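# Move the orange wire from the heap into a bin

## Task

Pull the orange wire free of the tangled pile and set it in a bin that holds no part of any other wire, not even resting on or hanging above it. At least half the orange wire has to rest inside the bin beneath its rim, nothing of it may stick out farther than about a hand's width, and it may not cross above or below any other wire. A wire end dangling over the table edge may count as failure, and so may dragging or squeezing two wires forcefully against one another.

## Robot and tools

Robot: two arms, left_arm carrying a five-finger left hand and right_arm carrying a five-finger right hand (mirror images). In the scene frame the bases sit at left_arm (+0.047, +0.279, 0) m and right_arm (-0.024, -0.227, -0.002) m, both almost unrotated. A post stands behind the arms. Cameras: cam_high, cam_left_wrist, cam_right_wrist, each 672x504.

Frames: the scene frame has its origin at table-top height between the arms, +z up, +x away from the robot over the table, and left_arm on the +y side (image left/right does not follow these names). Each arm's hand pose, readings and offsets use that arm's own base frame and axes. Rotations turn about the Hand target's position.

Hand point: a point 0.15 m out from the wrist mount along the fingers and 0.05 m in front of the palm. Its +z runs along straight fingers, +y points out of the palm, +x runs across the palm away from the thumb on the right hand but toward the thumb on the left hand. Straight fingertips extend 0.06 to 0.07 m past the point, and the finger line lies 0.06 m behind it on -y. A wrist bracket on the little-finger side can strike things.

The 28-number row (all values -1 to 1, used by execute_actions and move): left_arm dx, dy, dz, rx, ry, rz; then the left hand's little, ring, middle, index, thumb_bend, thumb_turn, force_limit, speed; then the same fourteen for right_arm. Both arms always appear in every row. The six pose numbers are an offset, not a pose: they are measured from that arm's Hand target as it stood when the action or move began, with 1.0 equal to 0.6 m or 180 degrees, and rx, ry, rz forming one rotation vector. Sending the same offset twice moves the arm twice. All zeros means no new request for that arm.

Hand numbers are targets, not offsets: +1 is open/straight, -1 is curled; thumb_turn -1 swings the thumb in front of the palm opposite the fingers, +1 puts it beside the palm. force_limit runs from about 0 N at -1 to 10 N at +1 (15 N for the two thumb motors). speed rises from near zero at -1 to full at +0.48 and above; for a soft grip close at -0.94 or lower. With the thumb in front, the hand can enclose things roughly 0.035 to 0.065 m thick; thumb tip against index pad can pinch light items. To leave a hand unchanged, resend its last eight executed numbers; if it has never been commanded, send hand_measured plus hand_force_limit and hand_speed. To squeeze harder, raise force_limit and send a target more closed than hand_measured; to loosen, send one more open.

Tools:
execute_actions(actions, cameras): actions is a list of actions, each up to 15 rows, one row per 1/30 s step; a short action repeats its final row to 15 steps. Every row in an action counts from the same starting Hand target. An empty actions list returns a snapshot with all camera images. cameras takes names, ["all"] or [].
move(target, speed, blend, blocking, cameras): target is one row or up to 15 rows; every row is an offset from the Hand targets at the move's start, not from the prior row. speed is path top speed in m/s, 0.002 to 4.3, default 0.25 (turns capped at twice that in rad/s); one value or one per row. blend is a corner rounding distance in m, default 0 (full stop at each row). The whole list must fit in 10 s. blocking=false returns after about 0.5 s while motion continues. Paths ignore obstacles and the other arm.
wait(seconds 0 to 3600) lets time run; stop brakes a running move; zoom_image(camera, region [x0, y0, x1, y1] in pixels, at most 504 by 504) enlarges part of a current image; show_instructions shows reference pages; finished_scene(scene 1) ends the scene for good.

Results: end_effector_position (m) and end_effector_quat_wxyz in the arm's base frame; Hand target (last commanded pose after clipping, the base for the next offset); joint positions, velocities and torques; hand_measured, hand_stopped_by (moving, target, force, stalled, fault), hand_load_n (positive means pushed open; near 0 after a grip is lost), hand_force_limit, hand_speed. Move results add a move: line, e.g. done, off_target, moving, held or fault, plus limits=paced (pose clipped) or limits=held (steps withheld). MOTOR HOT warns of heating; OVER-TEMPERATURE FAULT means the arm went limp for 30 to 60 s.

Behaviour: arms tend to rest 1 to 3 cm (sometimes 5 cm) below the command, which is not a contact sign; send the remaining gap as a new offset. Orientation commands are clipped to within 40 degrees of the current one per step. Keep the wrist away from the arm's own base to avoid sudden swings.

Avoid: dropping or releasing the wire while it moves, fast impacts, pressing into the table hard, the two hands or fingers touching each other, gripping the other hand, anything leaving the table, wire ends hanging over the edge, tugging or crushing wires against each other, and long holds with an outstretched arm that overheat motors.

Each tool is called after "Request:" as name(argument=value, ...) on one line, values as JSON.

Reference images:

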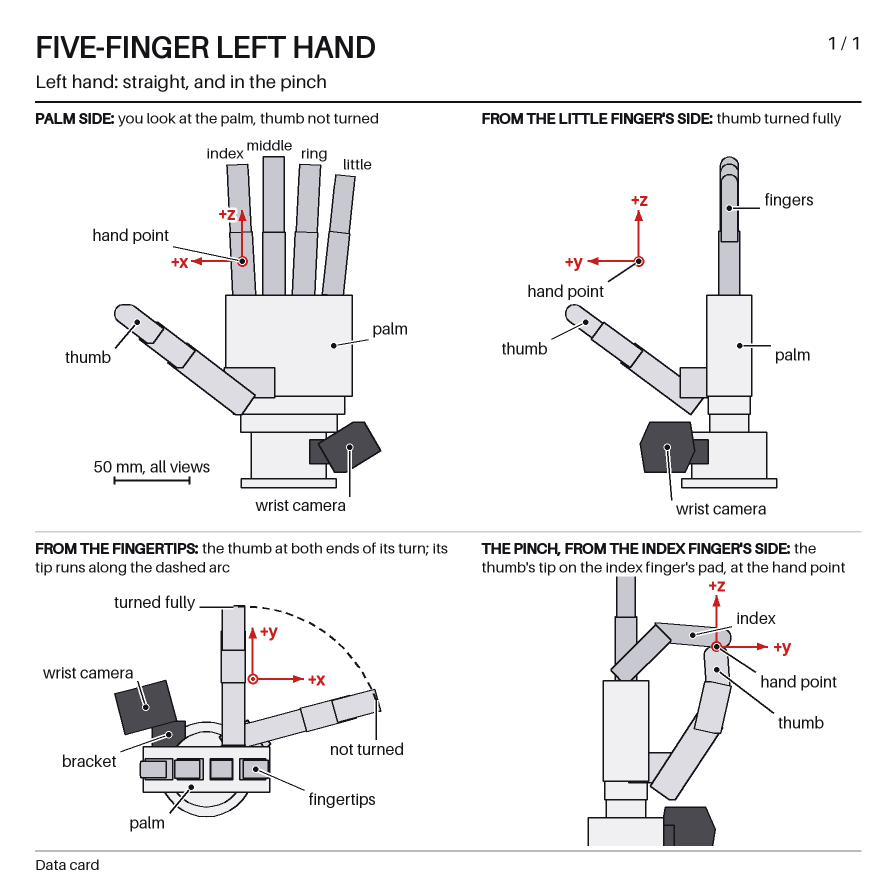

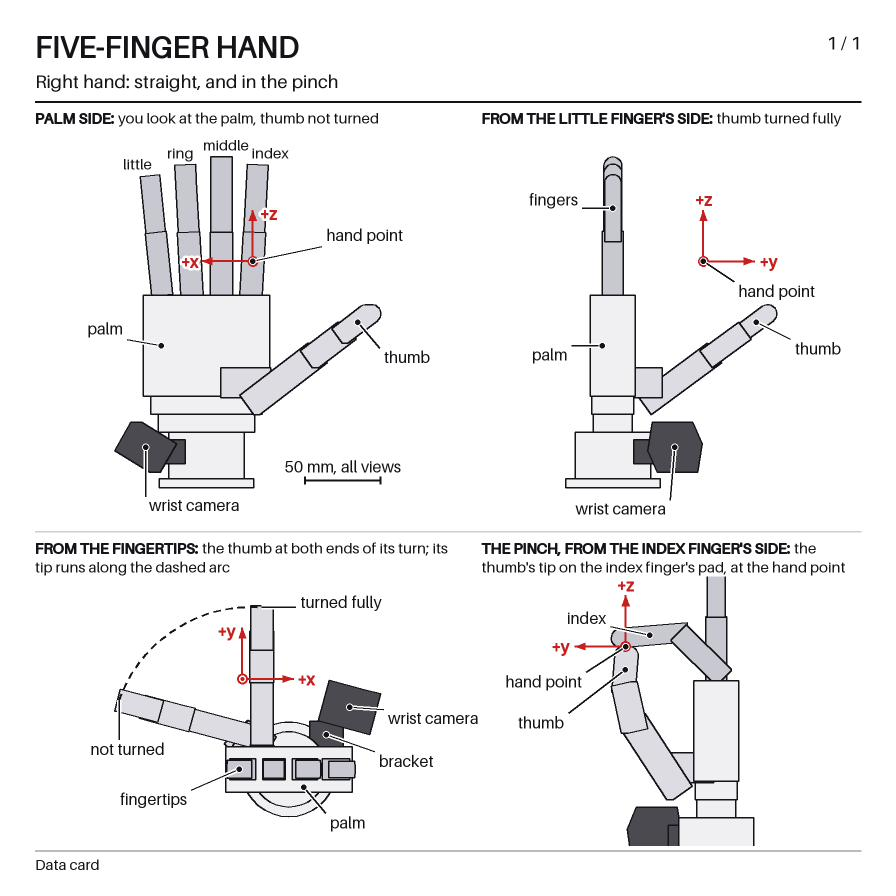

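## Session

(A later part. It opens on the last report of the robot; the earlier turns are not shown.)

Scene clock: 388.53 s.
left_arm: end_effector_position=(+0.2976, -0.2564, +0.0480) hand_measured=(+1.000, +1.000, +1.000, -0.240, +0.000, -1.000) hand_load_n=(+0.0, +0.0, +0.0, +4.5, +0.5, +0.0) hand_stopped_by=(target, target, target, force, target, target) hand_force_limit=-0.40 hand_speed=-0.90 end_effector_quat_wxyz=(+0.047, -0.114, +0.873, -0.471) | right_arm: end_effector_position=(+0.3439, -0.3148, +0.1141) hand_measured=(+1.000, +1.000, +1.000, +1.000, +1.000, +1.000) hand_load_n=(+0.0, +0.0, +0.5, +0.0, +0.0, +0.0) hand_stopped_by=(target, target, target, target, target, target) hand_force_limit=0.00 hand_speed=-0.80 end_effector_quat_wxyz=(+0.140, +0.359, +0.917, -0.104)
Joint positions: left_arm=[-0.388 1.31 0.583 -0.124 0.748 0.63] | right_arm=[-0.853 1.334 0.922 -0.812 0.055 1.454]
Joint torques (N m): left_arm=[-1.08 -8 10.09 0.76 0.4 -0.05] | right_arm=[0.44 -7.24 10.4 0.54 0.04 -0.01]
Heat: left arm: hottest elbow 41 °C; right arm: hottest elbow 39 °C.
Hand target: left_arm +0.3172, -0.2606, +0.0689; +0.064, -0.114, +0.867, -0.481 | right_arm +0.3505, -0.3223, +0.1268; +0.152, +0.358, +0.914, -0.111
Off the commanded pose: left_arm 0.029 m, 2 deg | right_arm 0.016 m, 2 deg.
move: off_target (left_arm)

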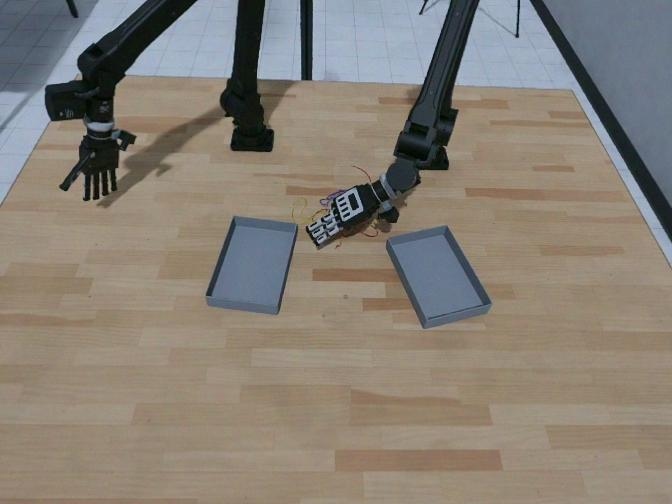

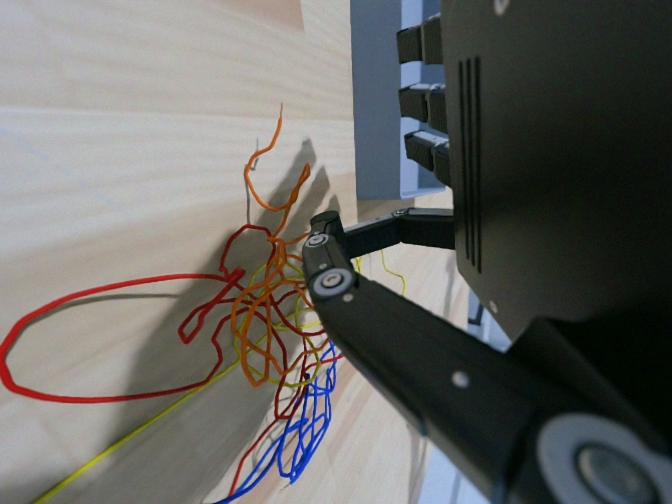

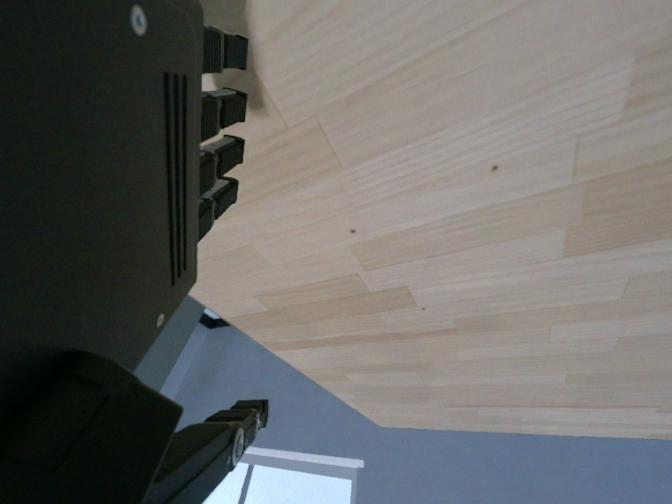

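Request:
move(target=[[0.033,-0.007,0.055,0,0,0,1,1,1,-0.6,0,-1,-0.4,-0.9,0,0,0,0,0,0,1,1,1,1,1,1,0,-0.8]], speed=0.05, cameras=["all"])

Request:
zoom_image(camera="cam_left_wrist", region=[200, 130, 440, 430])

Scene clock: 399.07 s.
left_arm: end_effector_position=(+0.3170, -0.2634, +0.0790) hand_measured=(+1.000, +1.000, +1.000, -0.240, +0.000, -1.000) hand_load_n=(+0.0, +0.0, +0.0, +4.5, +0.0, +0.0) hand_stopped_by=(target, target, target, force, target, target) hand_force_limit=-0.40 hand_speed=-0.90 end_effector_quat_wxyz=(+0.044, -0.117, +0.874, -0.470) | right_arm: end_effector_position=(+0.3439, -0.3148, +0.1141) hand_measured=(+1.000, +1.000, +1.000, +1.000, +1.000, +1.000) hand_load_n=(+0.0, +0.0, +0.0, +0.0, +0.0, +0.0) hand_stopped_by=(target, target, target, target, target, target) hand_force_limit=0.00 hand_speed=-0.80 end_effector_quat_wxyz=(+0.140, +0.359, +0.917, -0.104)
Joint positions: left_arm=[-0.385 1.301 0.681 -0.239 0.751 0.63] | right_arm=[-0.853 1.334 0.922 -0.812 0.055 1.454]
Joint torques (N m): left_arm=[-0.67 -8.59 10.62 0.73 0.52 0.06] | right_arm=[0.5 -7.06 10.36 0.53 0.03 -0.03]
Heat: left arm: hottest elbow 43 °C; right arm: hottest elbow 39 °C.
Hand target: left_arm +0.3370, -0.2648, +0.1018; +0.064, -0.114, +0.867, -0.481 | right_arm +0.3505, -0.3223, +0.1268; +0.152, +0.358, +0.914, -0.111
Off the commanded pose: left_arm 0.030 m, 3 deg | right_arm 0.016 m, 2 deg.
move: off_target (left_arm)

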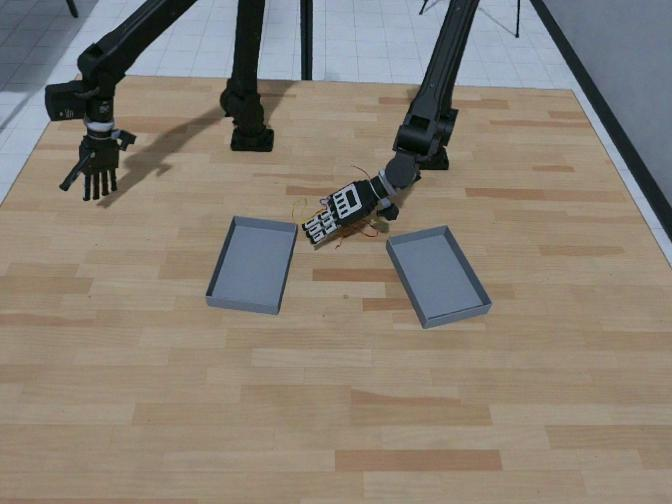

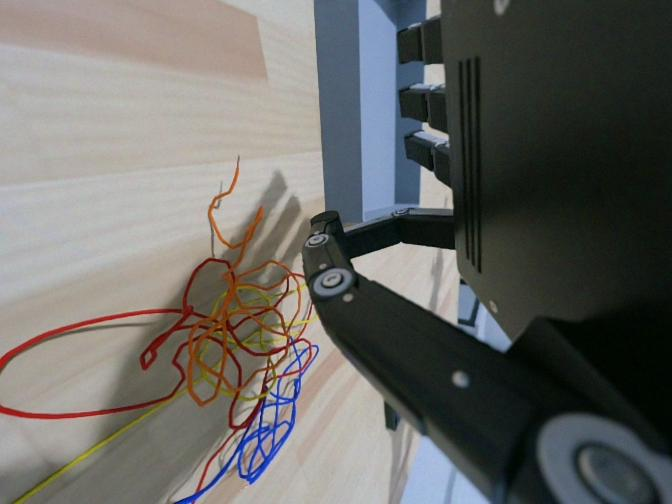

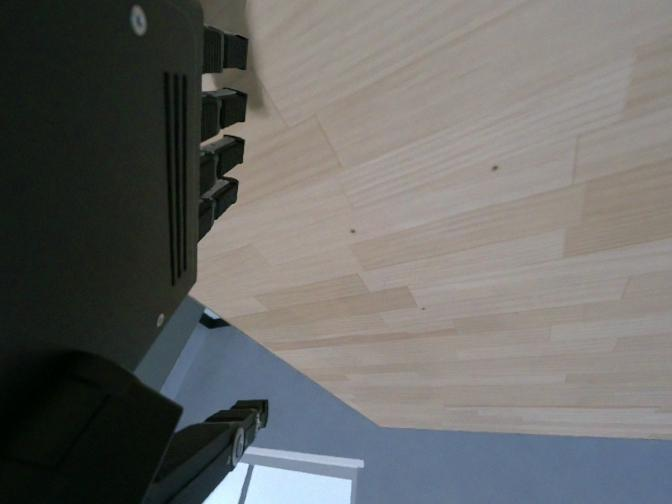

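Scaled by 1.680 from the camera's image (finer frame: 960x720).

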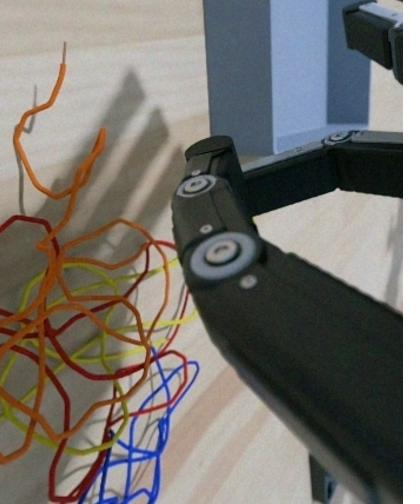

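Request:
move(target=[[0,0,0,0,0,0,1,1,1,0.4,0,-0.5,-0.4,-0.2,0,0,0,0,0,0,1,1,1,1,1,1,0,-0.8],[0,0,0,0,0,0,1,1,1,-0.6,0,-0.5,-0.4,-0.9,0,0,0,0,0,0,1,1,1,1,1,1,0,-0.8]], speed=0.05, cameras=["cam_left_wrist"])

Request:
zoom_image(camera="cam_left_wrist", region=[200, 130, 440, 430])

Scene clock: 416.43 s.
left_arm: end_effector_position=(+0.3170, -0.2635, +0.0791) hand_measured=(+1.000, +1.000, +1.000, -0.222, +0.000, -0.500) hand_load_n=(+0.0, +0.0, +0.0, +3.5, +0.5, -0.5) hand_stopped_by=(target, target, target, force, target, target) hand_force_limit=-0.40 hand_speed=-0.90 end_effector_quat_wxyz=(+0.044, -0.116, +0.874, -0.471) | right_arm: end_effector_position=(+0.3439, -0.3148, +0.1141) hand_measured=(+1.000, +1.000, +1.000, +1.000, +1.000, +1.000) hand_load_n=(+0.0, +0.0, +0.0, +0.0, +0.0, +0.0) hand_stopped_by=(target, target, target, target, target, target) hand_force_limit=0.00 hand_speed=-0.80 end_effector_quat_wxyz=(+0.140, +0.359, +0.917, -0.104)
Joint positions: left_arm=[-0.385 1.301 0.681 -0.239 0.751 0.63] | right_arm=[-0.853 1.334 0.922 -0.812 0.055 1.454]
Joint torques (N m): left_arm=[-0.67 -8.59 10.62 0.76 0.51 0.05] | right_arm=[0.5 -7.18 10.35 0.55 0.04 -0.01]
Heat: left arm: hottest elbow 44 °C; right arm: hottest elbow 39 °C.
Hand target: left_arm +0.3369, -0.2648, +0.1019; +0.064, -0.114, +0.867, -0.481 | right_arm +0.3505, -0.3223, +0.1268; +0.152, +0.358, +0.914, -0.111
Off the commanded pose: left_arm 0.030 m, 3 deg | right_arm 0.016 m, 2 deg.
move: done; target 2's new numbers were sent with left_arm's hand 0.030 m and 3 deg from that target

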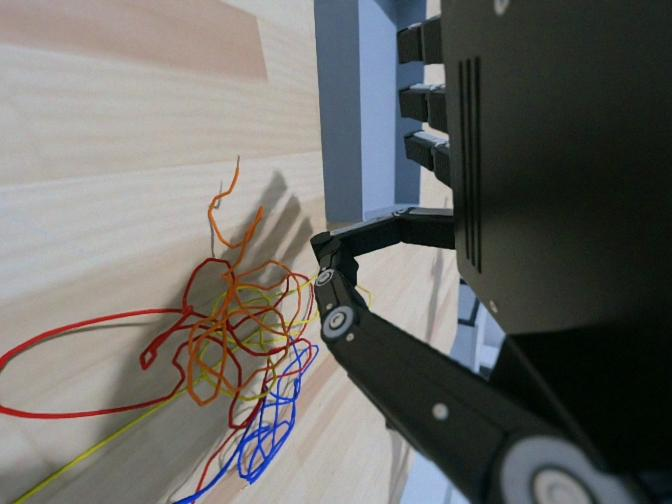

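Scaled by 1.680 from the camera's image (finer frame: 960x720).

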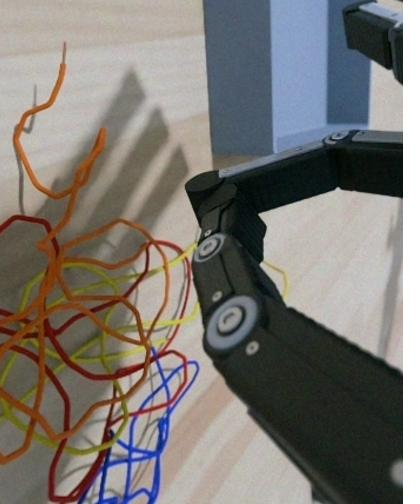

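Request:
move(target=[[-0.024,0.0263,-0.07,0,0,0,1,1,1,0.4,0,-0.5,-0.4,-0.2,0,0,0,0,0,0,1,1,1,1,1,1,0,-0.8]], speed=0.08, cameras=["cam_left_wrist"])

Request:
zoom_image(camera="cam_left_wrist", region=[200, 130, 440, 430])

Scene clock: 445.47 s.
left_arm: end_effector_position=(+0.3160, -0.2534, +0.0634) hand_measured=(+1.000, +1.000, +1.000, +0.400, +0.000, -0.500) hand_load_n=(+0.0, +0.0, +0.0, +0.0, +0.0, +0.0) hand_stopped_by=(target, target, target, target, target, target) hand_force_limit=-0.40 hand_speed=-0.20 end_effector_quat_wxyz=(+0.055, -0.114, +0.869, -0.479) | right_arm: end_effector_position=(+0.3439, -0.3148, +0.1141) hand_measured=(+1.000, +1.000, +1.000, +1.000, +1.000, +1.000) hand_load_n=(+0.0, +0.0, +0.0, +0.0, +0.0, +0.0) hand_stopped_by=(target, target, target, target, target, target) hand_force_limit=0.00 hand_speed=-0.80 end_effector_quat_wxyz=(+0.140, +0.359, +0.917, -0.104)
Joint positions: left_arm=[-0.356 1.311 0.628 -0.159 0.77 0.646] | right_arm=[-0.853 1.334 0.922 -0.812 0.055 1.454]
Joint torques (N m): left_arm=[-0.67 -6.18 6.83 2.43 0.52 0.19] | right_arm=[0.38 -7.18 10.37 0.54 0.04 -0.01]
Heat: left arm: hottest elbow 46 °C; right arm: hottest elbow 39 °C.
Hand target: left_arm +0.3226, -0.2490, +0.0598; +0.064, -0.114, +0.867, -0.481 | right_arm +0.3505, -0.3223, +0.1268; +0.152, +0.358, +0.914, -0.111
Off the commanded pose: left_arm 0.009 m, 1 deg | right_arm 0.016 m, 2 deg.
move: done

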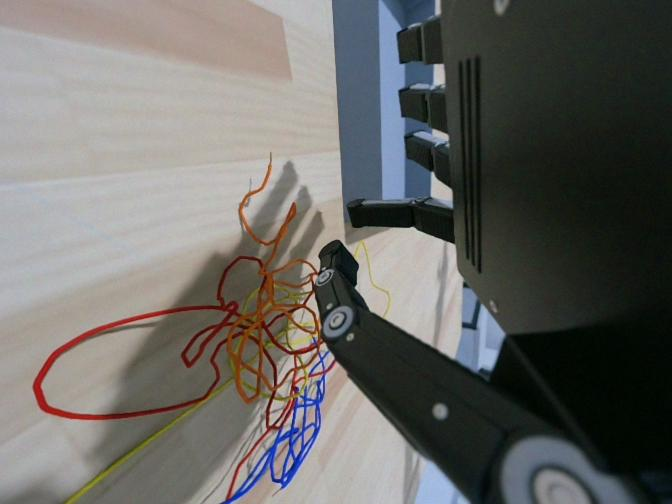

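Scaled by 1.680 from the camera's image (finer frame: 960x720).

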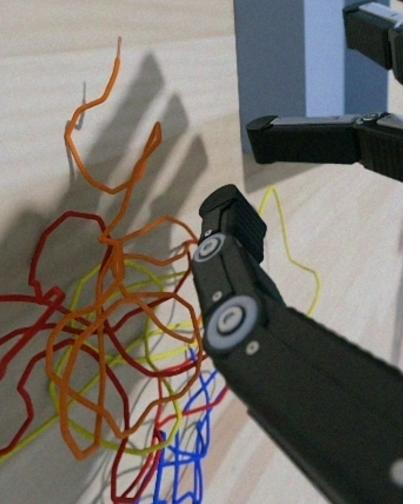

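Request:
move(target=[[0,-0.0025,-0.049,0,0,0,1,1,1,0.4,0,-0.5,-0.4,-0.2,0,0,0,0,0,0,1,1,1,1,1,1,0,-0.8]], speed=0.06, cameras=["cam_left_wrist"])

Request:
zoom_image(camera="cam_left_wrist", region=[230, 130, 430, 330])

Scene clock: 462.60 s.
left_arm: end_effector_position=(+0.3178, -0.2540, +0.0340) hand_measured=(+1.000, +1.000, +1.000, +0.400, +0.000, -0.500) hand_load_n=(+0.0, +0.0, +0.0, +0.0, +0.0, +0.0) hand_stopped_by=(target, target, target, target, target, target) hand_force_limit=-0.40 hand_speed=-0.20 end_effector_quat_wxyz=(+0.056, -0.114, +0.868, -0.479) | right_arm: end_effector_position=(+0.3439, -0.3148, +0.1141) hand_measured=(+1.000, +1.000, +1.000, +1.000, +1.000, +1.000) hand_load_n=(+0.0, +0.0, +0.0, +0.0, +0.0, +0.0) hand_stopped_by=(target, target, target, target, target, target) hand_force_limit=0.00 hand_speed=-0.80 end_effector_quat_wxyz=(+0.140, +0.359, +0.917, -0.104)
Joint positions: left_arm=[-0.356 1.388 0.596 -0.047 0.77 0.646] | right_arm=[-0.853 1.334 0.922 -0.812 0.055 1.454]
Joint torques (N m): left_arm=[-0.97 -6.89 6.16 2.36 0.42 0.14] | right_arm=[0.5 -7.18 10.36 0.53 0.04 -0.01]
Heat: left arm: hottest elbow 45 °C; right arm: hottest elbow 39 °C.
Hand target: left_arm +0.3226, -0.2505, +0.0304; +0.063, -0.114, +0.867, -0.481 | right_arm +0.3505, -0.3223, +0.1268; +0.152, +0.358, +0.914, -0.111
Off the commanded pose: left_arm 0.007 m, 1 deg | right_arm 0.016 m, 2 deg.
move: done

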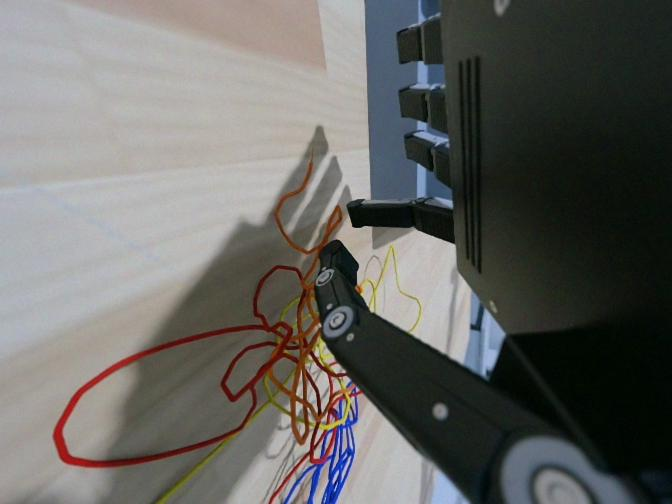

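Scaled by 2.520 from the camera's image (finer frame: 960x720).

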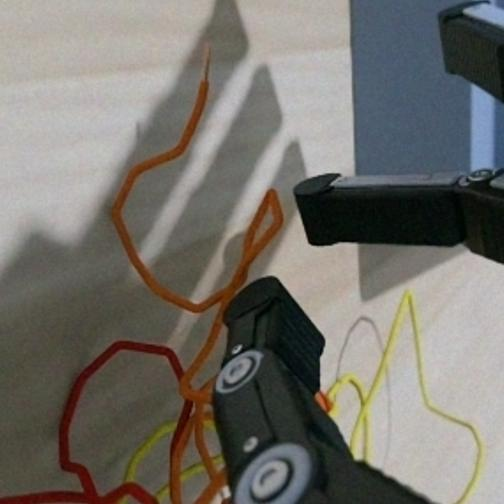

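Request:
move(target=[[0,0,0,0,0,0,1,1,1,-0.6,0,-0.5,-0.2,-0.9,0,0,0,0,0,0,1,1,1,1,1,1,0,-0.8]], cameras=["cam_left_wrist"])

Request:
zoom_image(camera="cam_left_wrist", region=[230, 130, 430, 330])

Scene clock: 481.87 s.
left_arm: end_effector_position=(+0.3179, -0.2541, +0.0341) hand_measured=(+1.000, +1.000, +1.000, -0.230, +0.000, -0.500) hand_load_n=(+0.0, +0.0, +0.0, +6.5, +0.5, +0.0) hand_stopped_by=(target, target, target, force, target, target) hand_force_limit=-0.20 hand_speed=-0.90 end_effector_quat_wxyz=(+0.057, -0.114, +0.868, -0.480) | right_arm: end_effector_position=(+0.3439, -0.3148, +0.1141) hand_measured=(+1.000, +1.000, +1.000, +1.000, +1.000, +1.000) hand_load_n=(+0.0, +0.0, +0.0, +0.0, +0.0, -0.5) hand_stopped_by=(target, target, target, target, target, target) hand_force_limit=0.00 hand_speed=-0.80 end_effector_quat_wxyz=(+0.140, +0.359, +0.917, -0.104)
Joint positions: left_arm=[-0.356 1.388 0.596 -0.046 0.77 0.646] | right_arm=[-0.853 1.334 0.922 -0.812 0.055 1.454]
Joint torques (N m): left_arm=[-0.97 -6.83 6.16 2.37 0.42 0.14] | right_arm=[0.5 -7.24 10.39 0.55 0.04 -0.02]
Heat: left arm: hottest elbow 42 °C; right arm: hottest elbow 39 °C.
Hand target: left_arm +0.3227, -0.2505, +0.0304; +0.064, -0.114, +0.867, -0.481 | right_arm +0.3505, -0.3223, +0.1268; +0.152, +0.358, +0.914, -0.111
Off the commanded pose: left_arm 0.007 m, 1 deg | right_arm 0.016 m, 2 deg.
move: done

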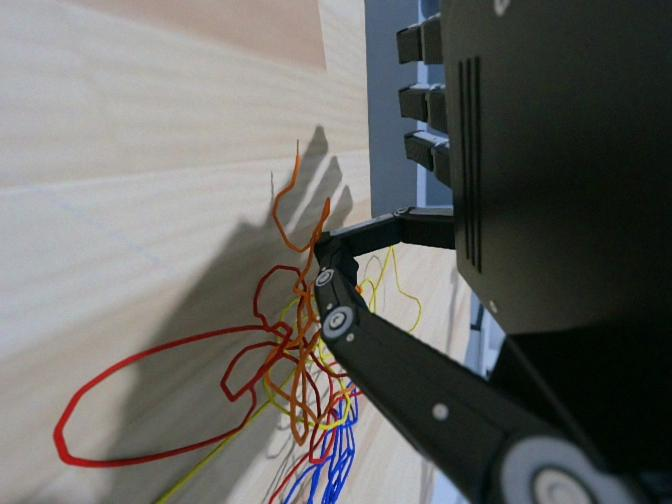

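Scaled by 2.520 from the camera's image (finer frame: 960x720).

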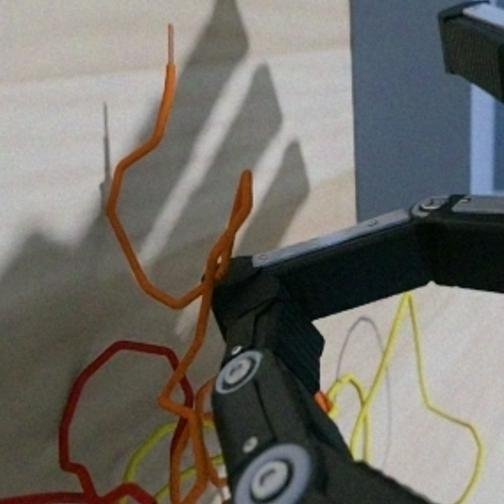

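Request:
move(target=[[0,0,0,0,0,0,1,1,1,0.4,0,-0.5,-0.2,-0.2,0,0,0,0,0,0,1,1,1,1,1,1,0,-0.8],[0.005,0.006,-0.017,0,0,0,1,1,1,0.4,0,-0.5,-0.2,-0.2,0,0,0,0,0,0,1,1,1,1,1,1,0,-0.8]], speed=0.04, cameras=["cam_left_wrist"])

Request:
zoom_image(camera="cam_left_wrist", region=[230, 130, 430, 330])

Scene clock: 494.30 s.
left_arm: end_effector_position=(+0.3221, -0.2527, +0.0260) hand_measured=(+1.000, +1.000, +1.000, +0.400, +0.000, -0.500) hand_load_n=(+0.0, +0.0, +0.0, +0.0, +0.0, +0.0) hand_stopped_by=(target, target, target, target, target, target) hand_force_limit=-0.20 hand_speed=-0.20 end_effector_quat_wxyz=(+0.057, -0.113, +0.868, -0.480) | right_arm: end_effector_position=(+0.3439, -0.3148, +0.1141) hand_measured=(+1.000, +1.000, +1.000, +1.000, +1.000, +1.000) hand_load_n=(+0.0, +0.0, +0.0, -0.5, +0.0, +0.0) hand_stopped_by=(target, target, target, target, target, target) hand_force_limit=0.00 hand_speed=-0.80 end_effector_quat_wxyz=(+0.140, +0.359, +0.917, -0.104)
Joint positions: left_arm=[-0.348 1.418 0.596 -0.02 0.776 0.654] | right_arm=[-0.853 1.334 0.922 -0.812 0.055 1.454]
Joint torques (N m): left_arm=[-0.67 -6.95 5.68 2.35 0.51 0.18] | right_arm=[0.44 -7 10.37 0.57 0.04 -0.01]
Heat: left arm: hottest elbow 41 °C; right arm: hottest elbow 39 °C.
Hand target: left_arm +0.3256, -0.2469, +0.0202; +0.063, -0.114, +0.867, -0.481 | right_arm +0.3505, -0.3223, +0.1268; +0.152, +0.358, +0.914, -0.111
Off the commanded pose: left_arm 0.009 m, 1 deg | right_arm 0.016 m, 2 deg.
move: done

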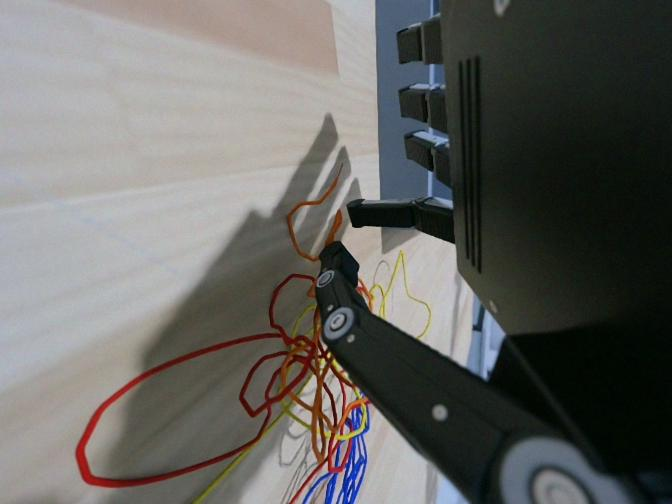

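Scaled by 2.520 from the camera's image (finer frame: 960x720).

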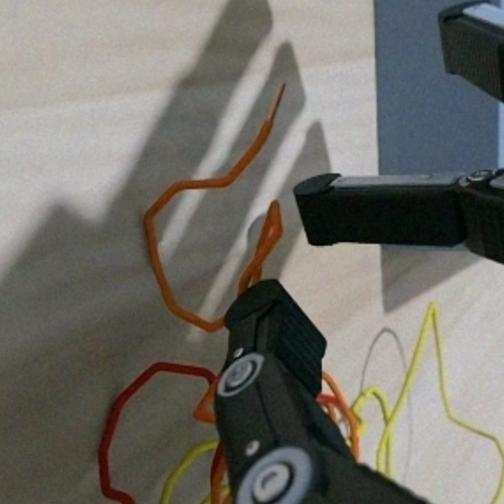

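Request:
move(target=[[0,0,0,0,0,0,1,1,1,-0.6,0,-0.5,-0.1,-0.9,0,0,0,0,0,0,1,1,1,1,1,1,0,-0.8]], cameras=["cam_left_wrist"])

Request:
zoom_image(camera="cam_left_wrist", region=[230, 130, 430, 330])

Scene clock: 510.70 s.
left_arm: end_effector_position=(+0.3221, -0.2527, +0.0260) hand_measured=(+1.000, +1.000, +1.000, -0.204, +0.000, -0.500) hand_load_n=(+0.0, +0.0, +0.0, +5.5, +1.0, -0.5) hand_stopped_by=(target, target, target, force, target, target) hand_force_limit=-0.10 hand_speed=-0.90 end_effector_quat_wxyz=(+0.057, -0.113, +0.868, -0.480) | right_arm: end_effector_position=(+0.3439, -0.3148, +0.1141) hand_measured=(+1.000, +1.000, +1.000, +1.000, +1.000, +1.000) hand_load_n=(+0.0, +0.0, +0.0, +0.0, +0.0, +0.0) hand_stopped_by=(target, target, target, target, target, target) hand_force_limit=0.00 hand_speed=-0.80 end_effector_quat_wxyz=(+0.140, +0.359, +0.917, -0.104)
Joint positions: left_arm=[-0.348 1.418 0.596 -0.02 0.776 0.655] | right_arm=[-0.853 1.334 0.922 -0.812 0.055 1.454]
Joint torques (N m): left_arm=[-0.67 -6.95 5.67 2.36 0.51 0.19] | right_arm=[0.44 -7.24 10.37 0.54 0.04 -0.02]
Heat: left arm: hottest elbow 39 °C; right arm: hottest elbow 39 °C.
Hand target: left_arm +0.3256, -0.2469, +0.0202; +0.063, -0.114, +0.867, -0.481 | right_arm +0.3505, -0.3223, +0.1268; +0.152, +0.358, +0.914, -0.111
Off the commanded pose: left_arm 0.009 m, 1 deg | right_arm 0.016 m, 2 deg.
move: done

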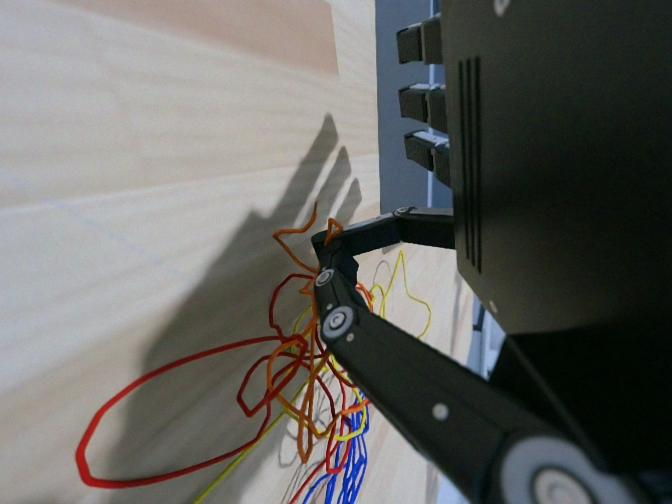

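Scaled by 2.520 from the camera's image (finer frame: 960x720).

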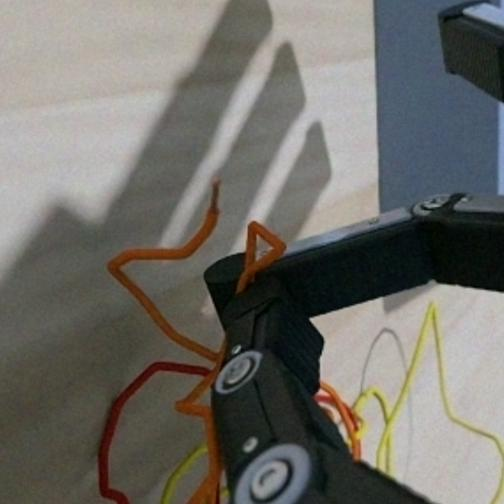

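Request:
move(target=[[0.035,0,0.1,0,0,0,1,1,1,-0.6,0,-0.5,-0.1,-0.9,0,0,0,0,0,0,1,1,1,1,1,1,0,-0.8]], speed=0.04, cameras=["cam_left_wrist","cam_high"])

Request:
zoom_image(camera="cam_left_wrist", region=[170, 130, 430, 430])

Scene clock: 524.77 s.
left_arm: end_effector_position=(+0.3251, -0.2469, +0.0594) hand_measured=(+1.000, +1.000, +1.000, -0.204, +0.000, -0.500) hand_load_n=(+0.0, +0.0, +0.0, +5.5, +1.0, -0.5) hand_stopped_by=(target, target, target, force, target, target) hand_force_limit=-0.10 hand_speed=-0.90 end_effector_quat_wxyz=(+0.041, -0.122, +0.872, -0.472) | right_arm: end_effector_position=(+0.3439, -0.3148, +0.1141) hand_measured=(+1.000, +1.000, +1.000, +1.000, +1.000, +1.000) hand_load_n=(+0.0, +0.0, +0.0, +0.0, +0.0, +0.0) hand_stopped_by=(target, target, target, target, target, target) hand_force_limit=0.00 hand_speed=-0.80 end_effector_quat_wxyz=(+0.140, +0.359, +0.917, -0.104)
Joint positions: left_arm=[-0.329 1.352 0.667 -0.213 0.788 0.675] | right_arm=[-0.853 1.334 0.922 -0.812 0.055 1.454]
Joint torques (N m): left_arm=[-0.67 -9 10.15 0.73 0.54 0.18] | right_arm=[0.44 -7.18 10.37 0.54 0.04 -0.01]
Heat: left arm: hottest elbow 39 °C; right arm: hottest elbow 40 °C.
Hand target: left_arm +0.3465, -0.2469, +0.0802; +0.064, -0.114, +0.867, -0.481 | right_arm +0.3505, -0.3223, +0.1268; +0.152, +0.358, +0.914, -0.111
Off the commanded pose: left_arm 0.030 m, 3 deg | right_arm 0.016 m, 2 deg.
move: off_target (left_arm)
Images, in order (width x height): cam_high 672x504, cam_left_wrist 672x504.

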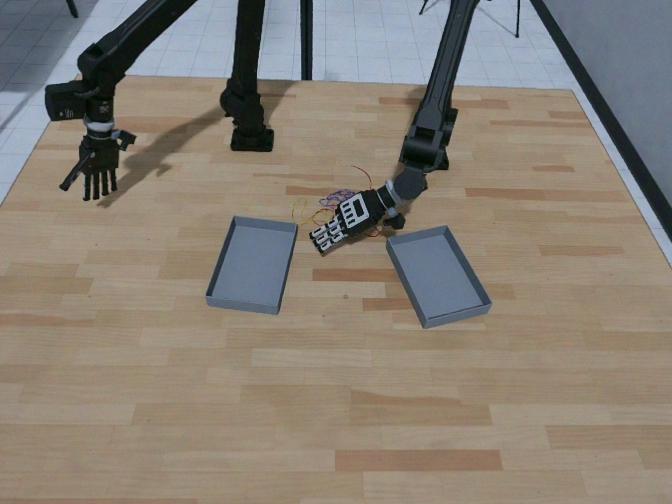

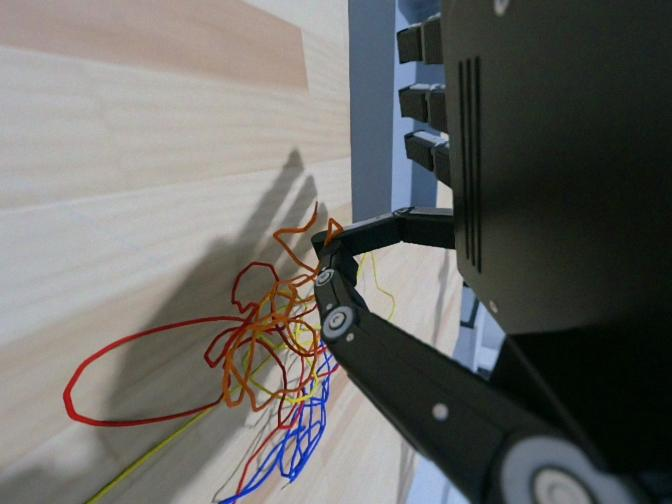

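Scaled by 1.680 from the camera's image (finer frame: 960x720).

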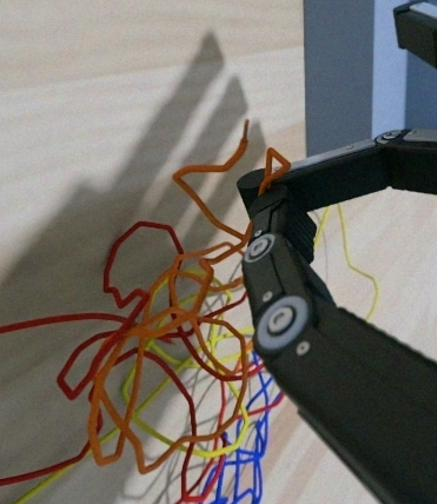

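Request:
move(target=[[0.0,0,0.1,0,0,0,1,1,1,-0.6,0,-0.5,-0.1,-0.9,0,0,0,0,0,0,1,1,1,1,1,1,0,-0.8]], speed=0.04, cameras=["cam_left_wrist","cam_high"])

Request:
zoom_image(camera="cam_left_wrist", region=[110, 130, 430, 450])

Request:
zoom_image(camera="cam_high", region=[280, 160, 430, 260])

Scene clock: 534.47 s.
left_arm: end_effector_position=(+0.3267, -0.2474, +0.1160) hand_measured=(+1.000, +1.000, +1.000, -0.204, +0.000, -0.500) hand_load_n=(+0.0, +0.0, +0.0, +5.5, +1.5, -0.5) hand_stopped_by=(target, target, target, force, target, target) hand_force_limit=-0.10 hand_speed=-0.90 end_effector_quat_wxyz=(+0.040, -0.123, +0.873, -0.471) | right_arm: end_effector_position=(+0.3439, -0.3148, +0.1141) hand_measured=(+1.000, +1.000, +1.000, +1.000, +1.000, +1.000) hand_load_n=(+0.0, +0.0, +0.0, +0.0, +0.0, +0.0) hand_stopped_by=(target, target, target, target, target, target) hand_force_limit=0.00 hand_speed=-0.80 end_effector_quat_wxyz=(+0.140, +0.359, +0.917, -0.104)
Joint positions: left_arm=[-0.329 1.253 0.758 -0.407 0.788 0.675] | right_arm=[-0.853 1.334 0.922 -0.812 0.055 1.454]
Joint torques (N m): left_arm=[-0.62 -8.35 11.32 0.69 0.54 0.19] | right_arm=[0.38 -7.24 10.39 0.57 0.03 -0.02]
Heat: left arm: hottest elbow 42 °C; right arm: hottest elbow 40 °C.
Hand target: left_arm +0.3466, -0.2469, +0.1403; +0.064, -0.114, +0.867, -0.481 | right_arm +0.3505, -0.3223, +0.1268; +0.152, +0.358, +0.914, -0.111
Off the commanded pose: left_arm 0.031 m, 3 deg | right_arm 0.016 m, 2 deg.
move: off_target (left_arm)
Images, in order (width x height): cam_high 672x504, cam_left_wrist 672x504.

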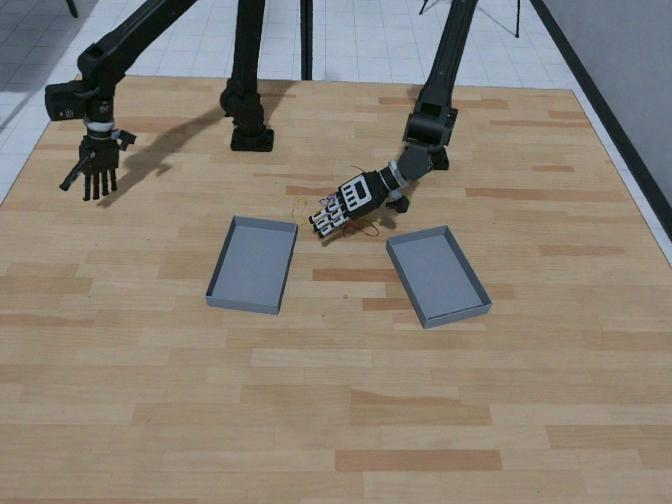

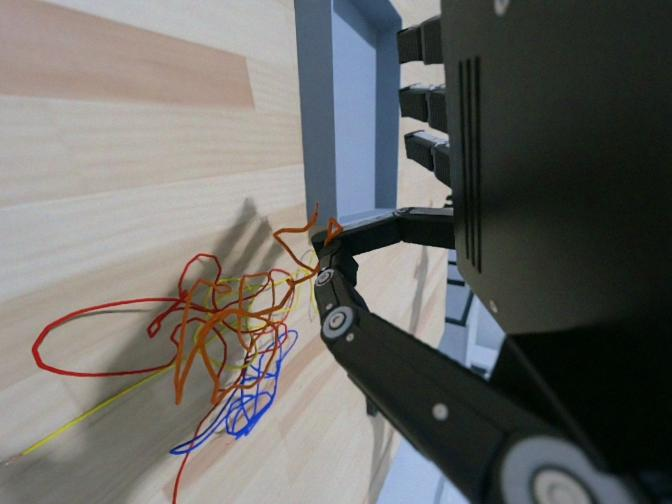

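Scaled by 1.575 from the camera's image (finer frame: 960x720).

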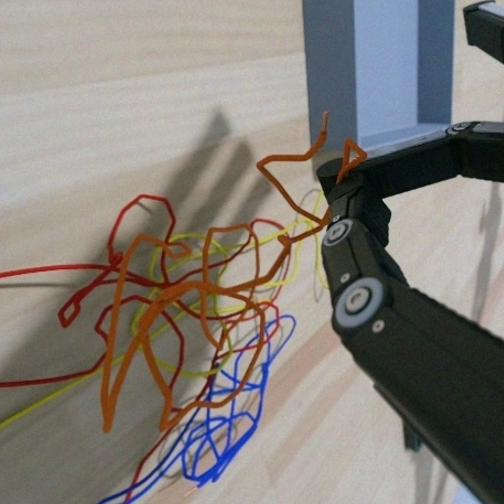

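Scaled by 3.360 from the camera's image (finer frame: 960x720).

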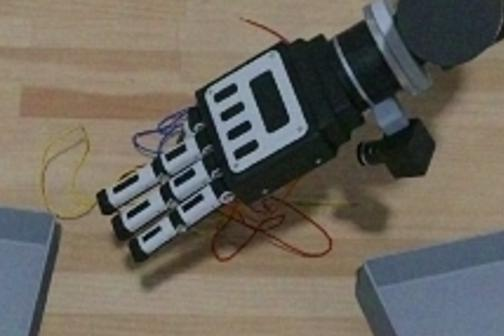

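Request:
move(target=[[0.0,0,0.1,0,0,0,1,1,1,-0.6,0,-0.5,-0.1,-0.9,0,0,0,0,0,0,1,1,1,1,1,1,0,-0.8]], speed=0.04, cameras=["cam_left_wrist","cam_high"])

Request:
zoom_image(camera="cam_left_wrist", region=[60, 150, 380, 470])

Scene clock: 541.23 s.
left_arm: end_effector_position=(+0.3291, -0.2482, +0.1732) hand_measured=(+1.000, +1.000, +1.000, -0.204, +0.000, -0.500) hand_load_n=(+0.0, +0.0, +0.0, +5.0, +1.0, -0.5) hand_stopped_by=(target, target, target, force, target, target) hand_force_limit=-0.10 hand_speed=-0.90 end_effector_quat_wxyz=(+0.038, -0.124, +0.873, -0.470) | right_arm: end_effector_position=(+0.3439, -0.3148, +0.1141) hand_measured=(+1.000, +1.000, +1.000, +1.000, +1.000, +1.000) hand_load_n=(+0.0, +0.0, +0.0, +0.0, +0.0, -0.5) hand_stopped_by=(target, target, target, target, target, target) hand_force_limit=0.00 hand_speed=-0.80 end_effector_quat_wxyz=(+0.140, +0.359, +0.917, -0.104)
Joint positions: left_arm=[-0.329 1.192 0.873 -0.585 0.788 0.675] | right_arm=[-0.853 1.334 0.922 -0.812 0.055 1.454]
Joint torques (N m): left_arm=[-0.67 -8.12 12.05 0.61 0.54 0.18] | right_arm=[0.32 -7.18 10.39 0.53 0.04 -0.02]
Heat: left arm: hottest elbow 43 °C; right arm: hottest elbow 40 °C.
Hand target: left_arm +0.3465, -0.2469, +0.2001; +0.063, -0.114, +0.867, -0.481 | right_arm +0.3505, -0.3223, +0.1268; +0.152, +0.358, +0.914, -0.111
Off the commanded pose: left_arm 0.032 m, 3 deg | right_arm 0.016 m, 2 deg.
move: off_target (left_arm)
Images, in order (width x height): cam_high 672x504, cam_left_wrist 672x504.

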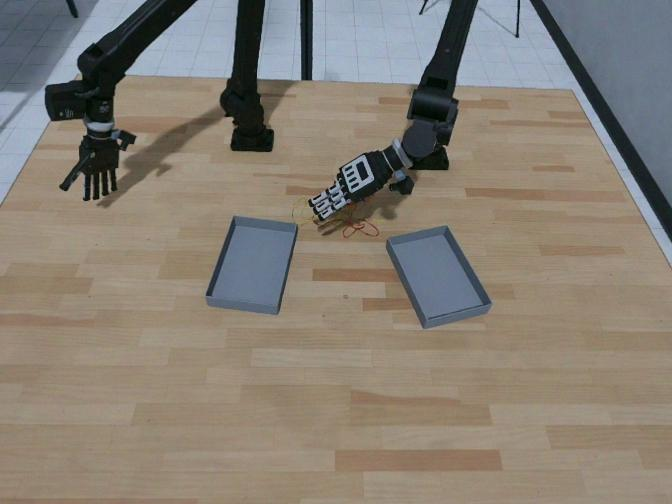

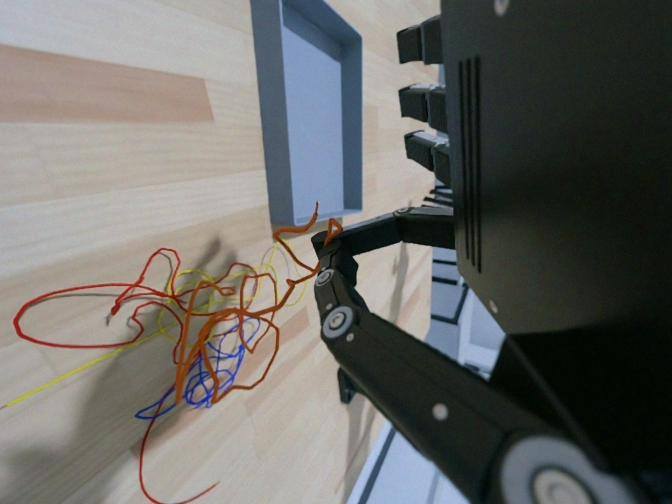

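Scaled by 1.575 from the camera's image (finer frame: 960x720).

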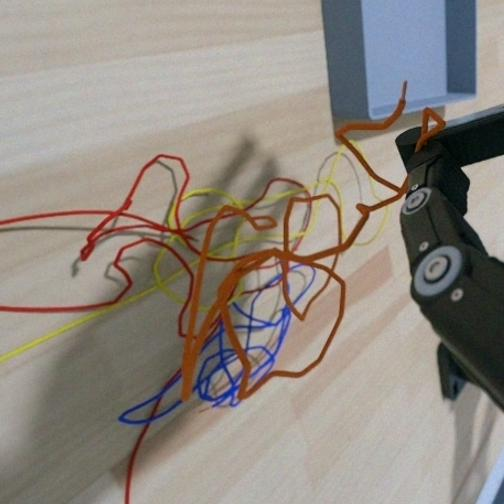

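Request:
move(target=[[0.0,0,0.13,0,0,0,1,1,1,-0.6,0,-0.5,-0.1,-0.9,0,0,0,0,0,0,1,1,1,1,1,1,0,-0.8]], speed=0.06, cameras=["cam_left_wrist","cam_high"])

Request:
zoom_image(camera="cam_left_wrist", region=[60, 150, 380, 470])

Request:
zoom_image(camera="cam_high", region=[280, 160, 430, 260])

Scene clock: 549.40 s.
left_arm: end_effector_position=(+0.3337, -0.2498, +0.2503) hand_measured=(+1.000, +1.000, +1.000, -0.204, +0.000, -0.500) hand_load_n=(+0.0, +0.0, +0.0, +5.0, +1.0, -1.0) hand_stopped_by=(target, target, target, force, target, target) hand_force_limit=-0.10 hand_speed=-0.90 end_effector_quat_wxyz=(+0.039, -0.123, +0.873, -0.471) | right_arm: end_effector_position=(+0.3439, -0.3148, +0.1141) hand_measured=(+1.000, +1.000, +1.000, +1.000, +1.000, +1.000) hand_load_n=(+0.0, +0.0, +0.0, +0.0, +0.0, +0.0) hand_stopped_by=(target, target, target, target, target, target) hand_force_limit=0.00 hand_speed=-0.80 end_effector_quat_wxyz=(+0.140, +0.359, +0.917, -0.104)
Joint positions: left_arm=[-0.329 1.158 1.053 -0.799 0.788 0.675] | right_arm=[-0.853 1.334 0.922 -0.812 0.055 1.454]
Joint torques (N m): left_arm=[-0.67 -7.94 12.48 0.8 0.53 0.19] | right_arm=[0.44 -7.18 10.36 0.54 0.03 -0.02]
Heat: left arm: hottest elbow 46 °C; right arm: hottest elbow 40 °C.
Hand target: left_arm +0.3466, -0.2469, +0.2782; +0.064, -0.114, +0.867, -0.481 | right_arm +0.3505, -0.3223, +0.1268; +0.152, +0.358, +0.914, -0.111
Off the commanded pose: left_arm 0.031 m, 3 deg | right_arm 0.016 m, 2 deg.
move: off_target (left_arm)
Images, in order (width x height): cam_high 672x504, cam_left_wrist 672x504.

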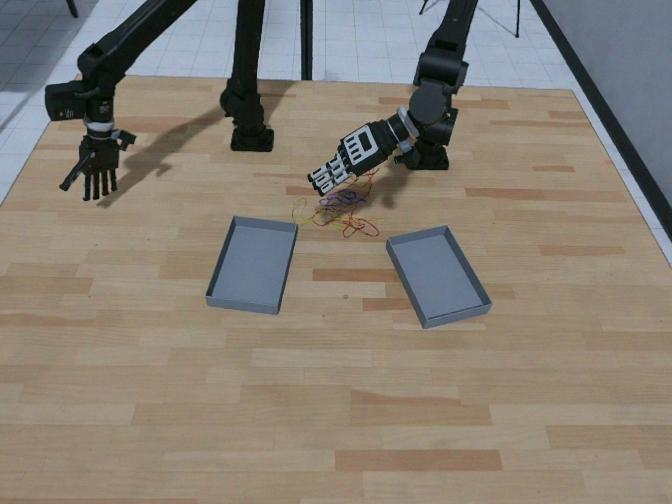

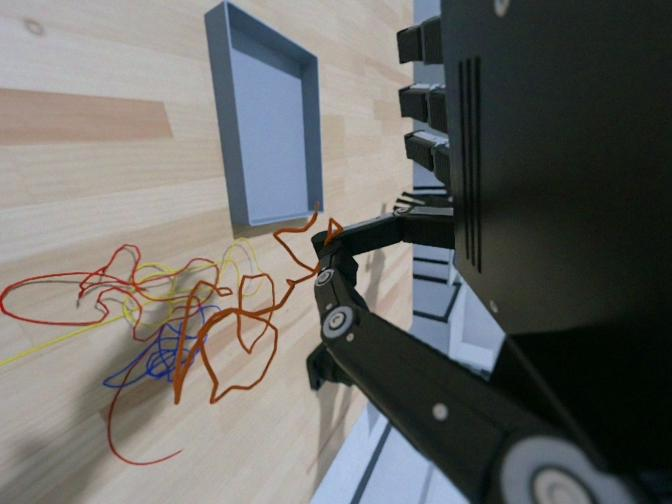

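Scaled by 1.575 from the camera's image (finer frame: 960x720).

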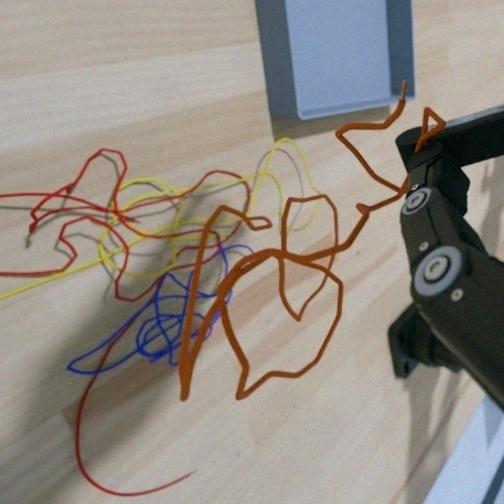

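Scaled by 3.360 from the camera's image (finer frame: 960x720).

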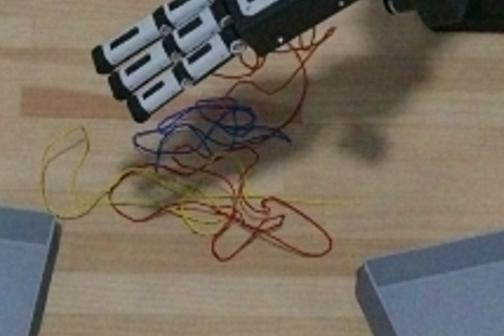

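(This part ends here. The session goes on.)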